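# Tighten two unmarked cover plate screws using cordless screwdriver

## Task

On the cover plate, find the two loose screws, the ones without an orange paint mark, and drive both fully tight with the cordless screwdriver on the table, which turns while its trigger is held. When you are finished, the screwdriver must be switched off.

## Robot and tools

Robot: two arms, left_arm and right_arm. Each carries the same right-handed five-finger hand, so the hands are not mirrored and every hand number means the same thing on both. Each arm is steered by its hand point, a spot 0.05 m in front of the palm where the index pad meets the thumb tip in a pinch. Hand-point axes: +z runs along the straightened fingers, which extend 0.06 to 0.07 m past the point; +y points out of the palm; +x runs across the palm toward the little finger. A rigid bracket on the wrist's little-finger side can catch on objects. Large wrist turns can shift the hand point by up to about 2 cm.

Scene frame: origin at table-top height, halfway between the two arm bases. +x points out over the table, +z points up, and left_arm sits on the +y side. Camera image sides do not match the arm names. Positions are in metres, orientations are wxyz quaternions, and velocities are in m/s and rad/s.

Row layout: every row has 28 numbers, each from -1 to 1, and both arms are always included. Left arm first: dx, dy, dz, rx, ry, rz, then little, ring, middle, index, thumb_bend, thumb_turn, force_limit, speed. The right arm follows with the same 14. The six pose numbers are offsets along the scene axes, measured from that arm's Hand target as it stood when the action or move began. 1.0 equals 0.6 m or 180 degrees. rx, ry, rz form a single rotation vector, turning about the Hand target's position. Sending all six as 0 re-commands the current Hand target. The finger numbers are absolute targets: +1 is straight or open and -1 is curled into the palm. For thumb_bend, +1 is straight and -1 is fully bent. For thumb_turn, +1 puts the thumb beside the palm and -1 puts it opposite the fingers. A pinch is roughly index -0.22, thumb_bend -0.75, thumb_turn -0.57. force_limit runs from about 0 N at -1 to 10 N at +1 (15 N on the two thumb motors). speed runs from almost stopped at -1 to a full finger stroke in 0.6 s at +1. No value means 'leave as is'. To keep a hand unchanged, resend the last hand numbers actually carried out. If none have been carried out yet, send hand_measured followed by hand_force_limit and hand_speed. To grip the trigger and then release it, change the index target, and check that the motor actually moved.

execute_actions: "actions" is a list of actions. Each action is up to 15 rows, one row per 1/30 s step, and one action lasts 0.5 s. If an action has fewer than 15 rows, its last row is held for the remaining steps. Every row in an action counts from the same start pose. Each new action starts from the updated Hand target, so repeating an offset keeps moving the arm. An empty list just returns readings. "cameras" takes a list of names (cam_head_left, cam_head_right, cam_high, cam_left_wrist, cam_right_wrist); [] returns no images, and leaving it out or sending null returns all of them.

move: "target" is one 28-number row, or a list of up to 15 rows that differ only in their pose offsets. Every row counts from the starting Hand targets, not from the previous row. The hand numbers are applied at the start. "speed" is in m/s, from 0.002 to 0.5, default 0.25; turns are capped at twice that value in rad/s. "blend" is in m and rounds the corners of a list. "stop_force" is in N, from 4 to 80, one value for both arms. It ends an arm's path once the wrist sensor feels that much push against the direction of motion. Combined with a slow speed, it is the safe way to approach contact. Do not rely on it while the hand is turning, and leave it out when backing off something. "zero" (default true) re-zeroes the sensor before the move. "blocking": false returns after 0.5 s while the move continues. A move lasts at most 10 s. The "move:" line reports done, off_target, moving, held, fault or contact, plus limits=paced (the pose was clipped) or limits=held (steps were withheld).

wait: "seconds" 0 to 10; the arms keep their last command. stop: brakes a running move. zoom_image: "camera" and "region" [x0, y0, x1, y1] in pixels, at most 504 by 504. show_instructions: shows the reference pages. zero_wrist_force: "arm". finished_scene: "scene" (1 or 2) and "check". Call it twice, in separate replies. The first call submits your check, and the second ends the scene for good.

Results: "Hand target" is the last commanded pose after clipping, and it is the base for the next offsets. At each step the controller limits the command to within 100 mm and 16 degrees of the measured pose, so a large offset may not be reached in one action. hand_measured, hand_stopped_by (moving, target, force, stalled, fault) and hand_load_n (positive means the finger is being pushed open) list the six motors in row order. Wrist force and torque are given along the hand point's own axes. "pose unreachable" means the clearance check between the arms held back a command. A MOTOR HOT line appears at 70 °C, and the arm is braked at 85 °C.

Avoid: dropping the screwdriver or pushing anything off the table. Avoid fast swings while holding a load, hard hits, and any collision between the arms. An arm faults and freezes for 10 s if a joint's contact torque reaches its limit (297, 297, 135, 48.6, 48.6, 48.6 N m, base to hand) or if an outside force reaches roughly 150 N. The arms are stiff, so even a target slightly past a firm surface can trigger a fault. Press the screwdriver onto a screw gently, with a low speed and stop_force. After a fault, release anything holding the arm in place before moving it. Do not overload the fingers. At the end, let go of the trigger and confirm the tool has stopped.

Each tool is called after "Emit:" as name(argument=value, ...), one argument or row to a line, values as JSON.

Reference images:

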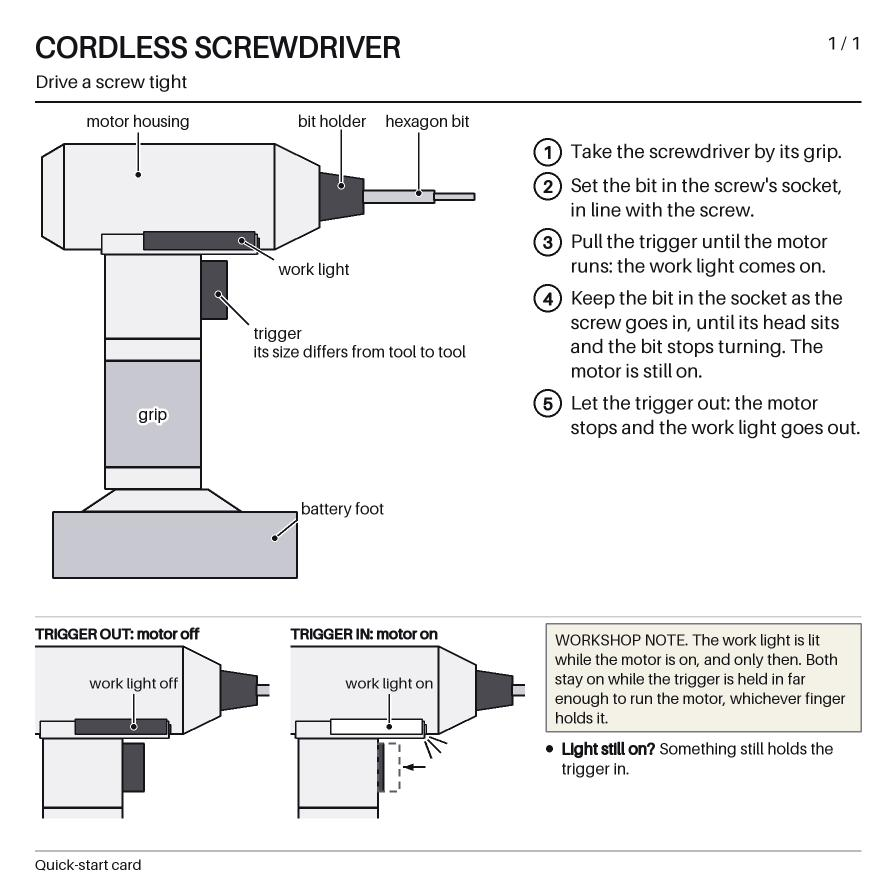

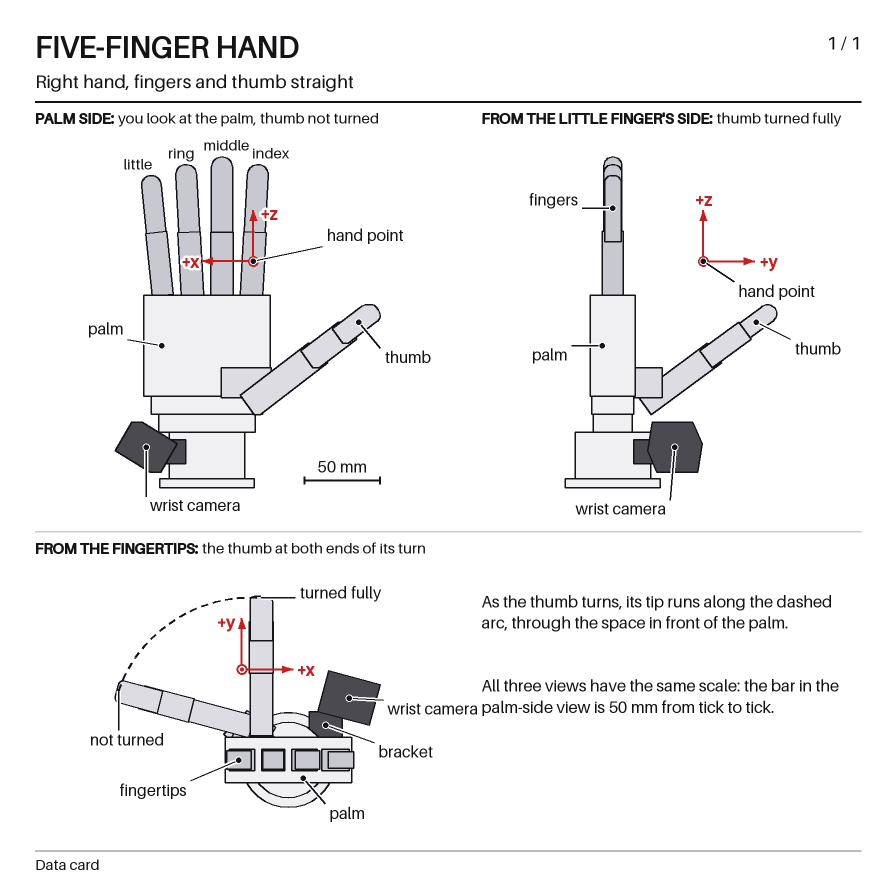

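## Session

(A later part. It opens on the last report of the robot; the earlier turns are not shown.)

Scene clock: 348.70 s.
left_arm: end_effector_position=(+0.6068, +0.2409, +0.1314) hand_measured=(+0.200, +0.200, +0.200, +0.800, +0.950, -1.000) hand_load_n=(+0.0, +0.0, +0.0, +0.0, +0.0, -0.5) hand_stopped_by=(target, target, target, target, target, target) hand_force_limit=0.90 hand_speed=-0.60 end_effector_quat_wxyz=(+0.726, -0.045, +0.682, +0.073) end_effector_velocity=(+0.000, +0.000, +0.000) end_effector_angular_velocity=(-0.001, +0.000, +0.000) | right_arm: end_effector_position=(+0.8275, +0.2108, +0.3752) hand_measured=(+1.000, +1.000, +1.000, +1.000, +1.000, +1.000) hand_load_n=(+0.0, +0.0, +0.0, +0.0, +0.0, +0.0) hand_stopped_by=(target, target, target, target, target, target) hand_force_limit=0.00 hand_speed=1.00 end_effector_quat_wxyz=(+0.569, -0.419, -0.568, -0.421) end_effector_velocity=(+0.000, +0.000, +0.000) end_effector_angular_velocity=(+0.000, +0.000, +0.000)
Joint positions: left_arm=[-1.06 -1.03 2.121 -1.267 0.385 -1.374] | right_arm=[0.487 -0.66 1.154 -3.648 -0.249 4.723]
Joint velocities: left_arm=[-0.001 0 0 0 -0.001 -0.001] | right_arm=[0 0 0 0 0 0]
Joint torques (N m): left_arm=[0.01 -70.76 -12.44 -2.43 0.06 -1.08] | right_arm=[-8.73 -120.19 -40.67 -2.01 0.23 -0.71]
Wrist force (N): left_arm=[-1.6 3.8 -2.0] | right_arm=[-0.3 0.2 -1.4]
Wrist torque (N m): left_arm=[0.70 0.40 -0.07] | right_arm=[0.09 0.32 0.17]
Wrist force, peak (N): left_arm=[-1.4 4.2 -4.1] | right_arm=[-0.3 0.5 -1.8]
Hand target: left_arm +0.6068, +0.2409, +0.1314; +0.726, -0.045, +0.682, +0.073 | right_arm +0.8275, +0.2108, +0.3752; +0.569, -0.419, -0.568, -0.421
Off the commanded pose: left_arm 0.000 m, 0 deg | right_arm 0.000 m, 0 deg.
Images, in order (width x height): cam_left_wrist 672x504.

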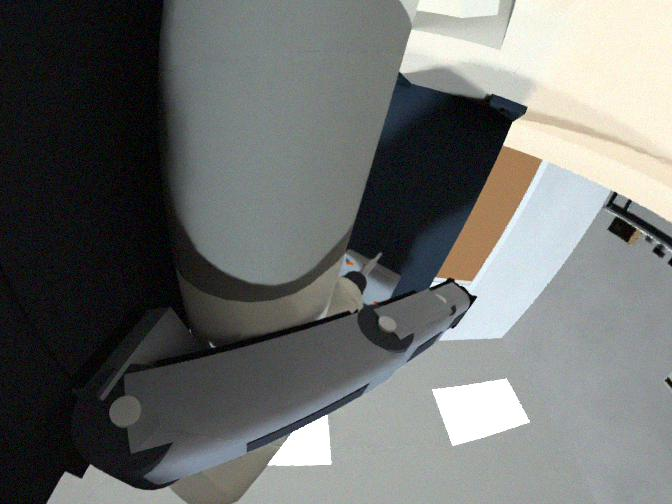

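Emit:
execute_actions(
  actions=[
    [[0,0,0,0,0,0,1,1,1,1,0.95,-1,0.9,-0.3,0,0,0,0,0,0,1,1,1,1,1,1,0,1]],
    [[0,0,0,0,0,0,1,1,1,1,0.95,-1,0.9,-0.3,0,0,0,0,0,0,1,1,1,1,1,1,0,1]],
  ],
  cameras=["cam_left_wrist"],
)

Emit:
move(
  target=[-0.25,-0.042,0,0,0,0,1,1,1,1,0.95,-1,0.9,-0.3,0,0,0,0,0,0,1,1,1,1,1,1,0,1],
  speed=0.05,
)

Scene clock: 350.13 s.
left_arm: end_effector_position=(+0.6068, +0.2409, +0.1314) hand_measured=(+1.000, +1.000, +1.000, +1.000, +0.950, -1.000) hand_load_n=(+0.0, +0.0, +0.0, -0.5, +0.0, -0.5) hand_stopped_by=(target, target, target, target, target, target) hand_force_limit=0.90 hand_speed=-0.30 end_effector_quat_wxyz=(+0.726, -0.045, +0.682, +0.073) end_effector_velocity=(+0.000, +0.000, +0.000) end_effector_angular_velocity=(-0.002, -0.001, +0.000) | right_arm: end_effector_position=(+0.8275, +0.2108, +0.3752) hand_measured=(+1.000, +1.000, +1.000, +1.000, +1.000, +1.000) hand_load_n=(+0.0, +0.0, +0.0, +0.0, +0.0, +0.0) hand_stopped_by=(target, target, target, target, target, target) hand_force_limit=0.00 hand_speed=1.00 end_effector_quat_wxyz=(+0.569, -0.419, -0.568, -0.421) end_effector_velocity=(+0.000, +0.000, +0.001) end_effector_angular_velocity=(+0.000, +0.000, +0.000)
Joint positions: left_arm=[-1.06 -1.03 2.121 -1.267 0.385 -1.374] | right_arm=[0.487 -0.66 1.154 -3.648 -0.249 4.723]
Joint velocities: left_arm=[0 0 0 -0.001 0.001 -0.001] | right_arm=[0 -0.001 0 0.001 0 0]
Joint torques (N m): left_arm=[-0.91 -62.75 -13.68 -3.86 -0.06 -1.06] | right_arm=[-8.92 -118.9 -40.36 -2.31 -0.02 -0.77]
Wrist force (N): left_arm=[-1.5 3.7 -2.0] | right_arm=[-0.4 0.5 -1.4]
Wrist torque (N m): left_arm=[0.69 0.38 -0.06] | right_arm=[0.12 0.34 0.18]
Wrist force, peak (N): left_arm=[-1.4 4.0 -2.6] | right_arm=[-0.2 0.2 -1.8]
Hand target: left_arm +0.6068, +0.2409, +0.1314; +0.726, -0.045, +0.682, +0.073 | right_arm +0.8275, +0.2108, +0.3752; +0.569, -0.419, -0.568, -0.421
Off the commanded pose: left_arm 0.000 m, 0 deg | right_arm 0.000 m, 0 deg.
Images, in order (width x height): cam_left_wrist 672x504.

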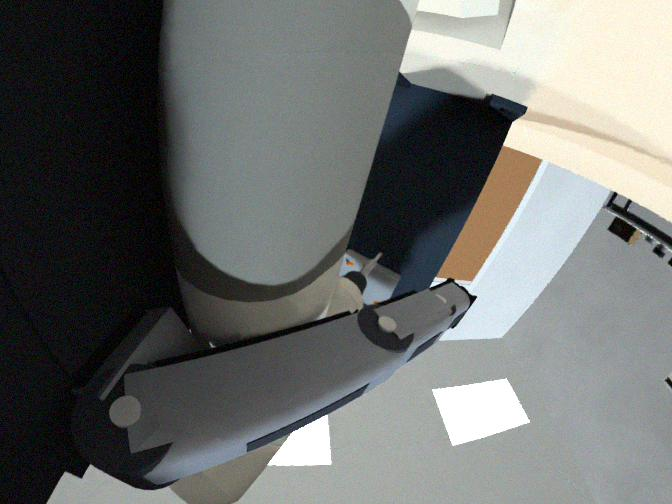

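Scene clock: 353.63 s.
left_arm: end_effector_position=(+0.4566, +0.2157, +0.1314) hand_measured=(+1.000, +1.000, +1.000, +1.000, +0.950, -1.000) hand_load_n=(+0.0, +0.0, +0.0, +0.0, +0.0, +0.0) hand_stopped_by=(target, target, target, target, target, target) hand_force_limit=0.90 hand_speed=-0.30 end_effector_quat_wxyz=(+0.726, -0.045, +0.682, +0.072) end_effector_velocity=(+0.000, +0.000, -0.001) end_effector_angular_velocity=(+0.002, +0.001, -0.001) | right_arm: end_effector_position=(+0.8275, +0.2108, +0.3752) hand_measured=(+1.000, +1.000, +1.000, +1.000, +1.000, +1.000) hand_load_n=(+0.0, +0.0, +0.0, +0.0, +0.0, +0.0) hand_stopped_by=(target, target, target, target, target, target) hand_force_limit=0.00 hand_speed=1.00 end_effector_quat_wxyz=(+0.569, -0.419, -0.568, -0.421) end_effector_velocity=(+0.000, +0.000, -0.001) end_effector_angular_velocity=(-0.001, +0.002, +0.000)
Joint positions: left_arm=[-1.326 -1.103 2.352 -1.767 0.131 -1.023] | right_arm=[0.487 -0.66 1.154 -3.648 -0.249 4.723]
Joint velocities: left_arm=[-0.001 0 0 0.004 0 -0.002] | right_arm=[0 0.001 0 0.001 0 0]
Joint torques (N m): left_arm=[4.13 -35.28 -3.66 1.55 3.23 -2.96] | right_arm=[-7.38 -118.71 -39.58 -2.7 0.27 -0.56]
Wrist force (N): left_arm=[-1.9 3.8 -1.9] | right_arm=[-0.4 0.4 -1.6]
Wrist torque (N m): left_arm=[0.71 0.44 -0.10] | right_arm=[0.13 0.34 0.18]
Wrist force, peak (N): left_arm=[-2.0 4.0 -2.6] | right_arm=[-0.1 0.8 -1.8]
Hand target: left_arm +0.4566, +0.2158, +0.1313; +0.726, -0.045, +0.682, +0.072 | right_arm +0.8275, +0.2108, +0.3752; +0.569, -0.419, -0.568, -0.421
Off the commanded pose: left_arm 0.000 m, 0 deg | right_arm 0.000 m, 0 deg.
move: done

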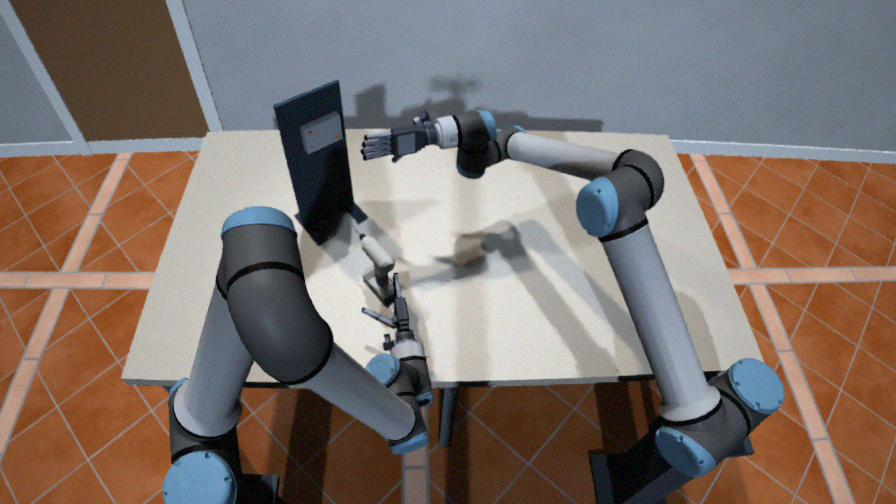

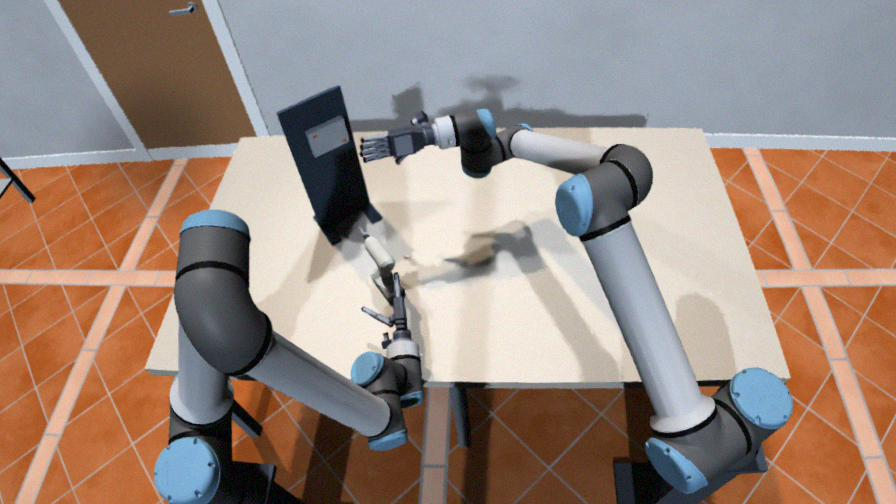

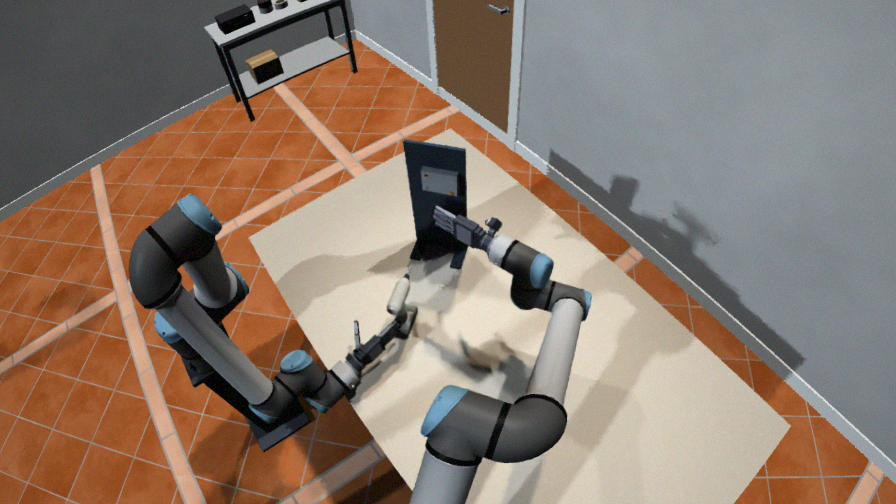

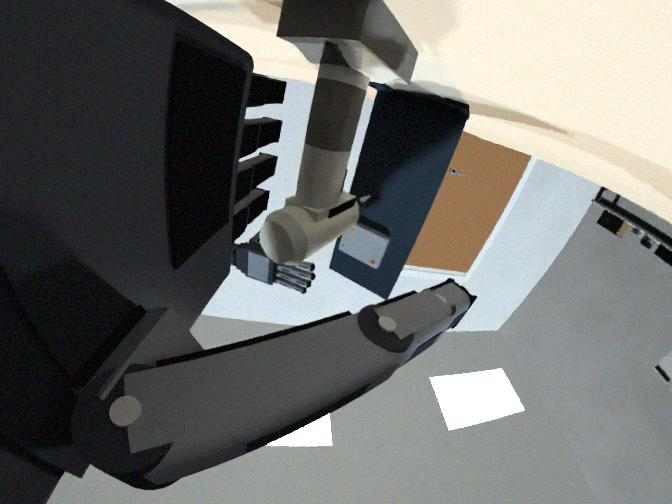

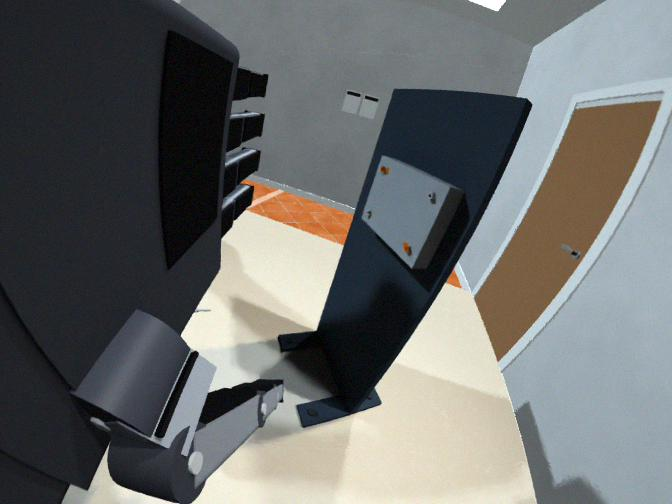

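Emit:
zoom_image(
  camera="cam_right_wrist",
  region=[345, 140, 475, 280],
)

Emit:
zoom_image(
  camera="cam_left_wrist",
  region=[240, 140, 400, 280],
)

Emit:
zoom_image(
  camera="cam_right_wrist",
  region=[355, 200, 385, 230],
)

Emit:
zoom_image(
  camera="cam_right_wrist",
  region=[418, 183, 448, 213],
)

Emit:
zoom_image(
  camera="cam_right_wrist",
  region=[370, 155, 400, 185],
)

Scaled by 3.600 from the camera's 672x504 image, which has a finer 960x720 frame.

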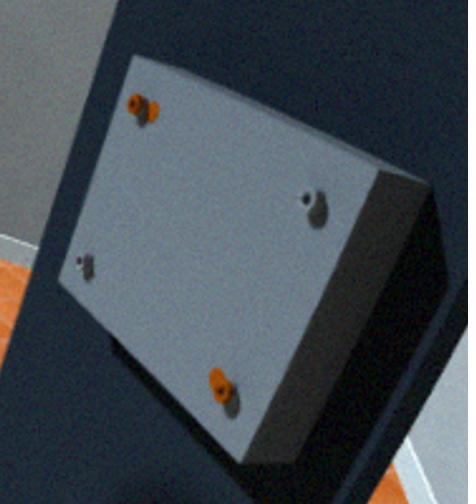

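Scaled by 3.150 from the camera's 672x504 image, which has a finer 960x720 frame.

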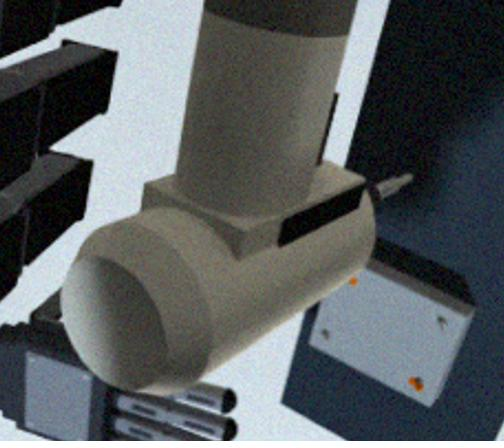

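Scaled by 16.800 from the camera's 672x504 image, which has a finer 960x720 frame.

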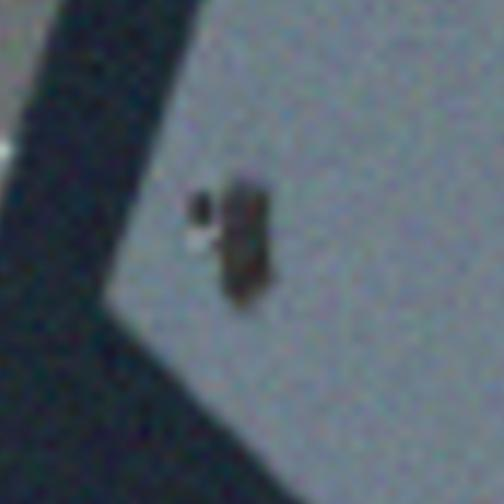

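Scaled by 16.800 from the camera's 672x504 image, which has a finer 960x720 frame.

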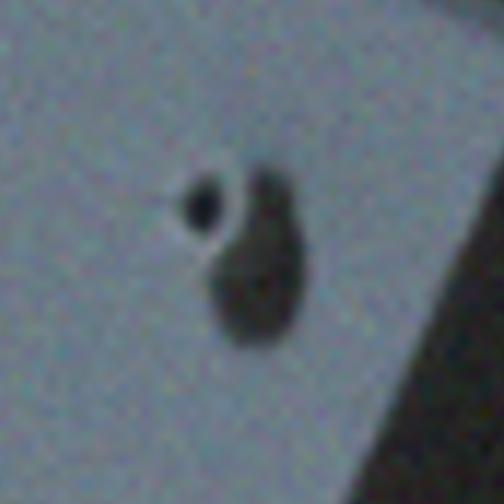

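Scaled by 16.800 from the camera's 672x504 image, which has a finer 960x720 frame.

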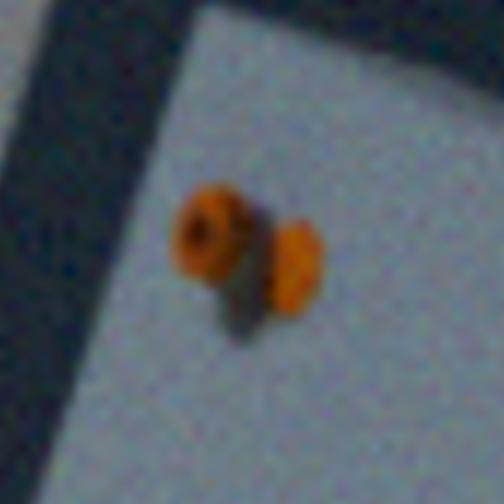

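Emit:
zoom_image(
  camera="cam_right_wrist",
  region=[392, 232, 422, 262],
)

Scaled by 16.800 from the camera's 672x504 image, which has a finer 960x720 frame.

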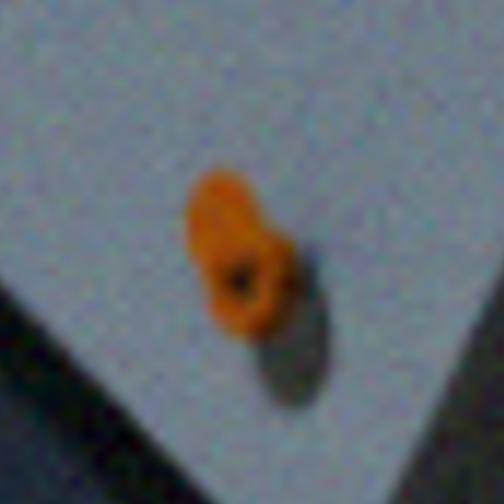

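Emit:
finished_scene(
  scene=1,
  check="Both unmarked screws (top-right, bottom-left) were driven until the bit stopped with motor on (stall torque ~0.8 Nm, no further advance); close zooms show heads with shadow offsets matching the two orange ones. Pictures can't show the tightness itself; only the stall reading did. Work light is dark in left wrist zoom; trigger free, hand 15 cm away. Tool stands on its foot well inside the table. A screw could be slightly proud if the stall was a jam, but shadow/protrusion ratios match the tight ones.",
)

This call ended nothing. Check each condition that your pictures could not show: look closer or test it, and mend what is not met. Then call finished_scene again.

Emit:
execute_actions(
  actions=[],
  cameras=["cam_left_wrist"],
)

Scene clock: 354.10 s.
left_arm: end_effector_position=(+0.4566, +0.2158, +0.1313) hand_measured=(+1.000, +1.000, +1.000, +1.000, +0.950, -1.000) hand_load_n=(+0.0, -0.5, +0.0, +0.0, +0.0, +0.0) hand_stopped_by=(target, target, target, target, target, target) hand_force_limit=0.90 hand_speed=-0.30 end_effector_quat_wxyz=(+0.726, -0.045, +0.682, +0.072) end_effector_velocity=(+0.000, +0.000, +0.000) end_effector_angular_velocity=(-0.001, +0.000, +0.000) | right_arm: end_effector_position=(+0.8275, +0.2108, +0.3752) hand_measured=(+1.000, +1.000, +1.000, +1.000, +1.000, +1.000) hand_load_n=(-0.5, +0.0, +0.0, +0.0, +0.0, +0.0) hand_stopped_by=(target, target, target, target, target, target) hand_force_limit=0.00 hand_speed=1.00 end_effector_quat_wxyz=(+0.569, -0.419, -0.568, -0.421) end_effector_velocity=(+0.000, +0.000, -0.001) end_effector_angular_velocity=(+0.000, +0.000, +0.000)
Joint positions: left_arm=[-1.326 -1.103 2.352 -1.766 0.131 -1.023] | right_arm=[0.487 -0.66 1.154 -3.648 -0.249 4.723]
Joint velocities: left_arm=[-0.001 0 0 0 -0.001 -0.001] | right_arm=[0 0.001 0 -0.001 0 0]
Joint torques (N m): left_arm=[9.62 -30.14 -6.66 1.16 3.1 -3.52] | right_arm=[-6.8 -119.43 -39.8 -2.79 0.18 -0.61]
Wrist force (N): left_arm=[-1.5 3.9 -1.9] | right_arm=[-0.2 0.1 -1.2]
Wrist torque (N m): left_arm=[0.73 0.39 -0.07] | right_arm=[0.06 0.29 0.18]
Wrist force, peak (N): left_arm=[-1.6 4.3 -1.8] | right_arm=[-0.2 0.3 -1.7]
Hand target: left_arm +0.4566, +0.2158, +0.1313; +0.726, -0.045, +0.682, +0.072 | right_arm +0.8275, +0.2108, +0.3752; +0.569, -0.419, -0.568, -0.421
Off the commanded pose: left_arm 0.000 m, 0 deg | right_arm 0.000 m, 0 deg.
Images, in order (width x height): cam_left_wrist 672x504.

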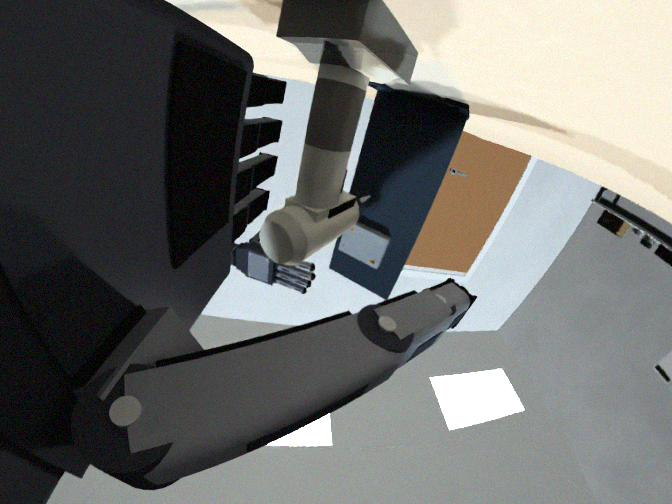

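Emit:
finished_scene(
  scene=1,
  check="Both unmarked screws driven to sustained motor stall with the light on, head protrusion/shadow comparable to the orange-marked ones in zooms. Light is dark, trigger free, hand withdrawn, tool standing stable on the table. Tightness only via stall reading; could be missed if jam, but protrusion agrees.",
)

The scene is finished: the task was done.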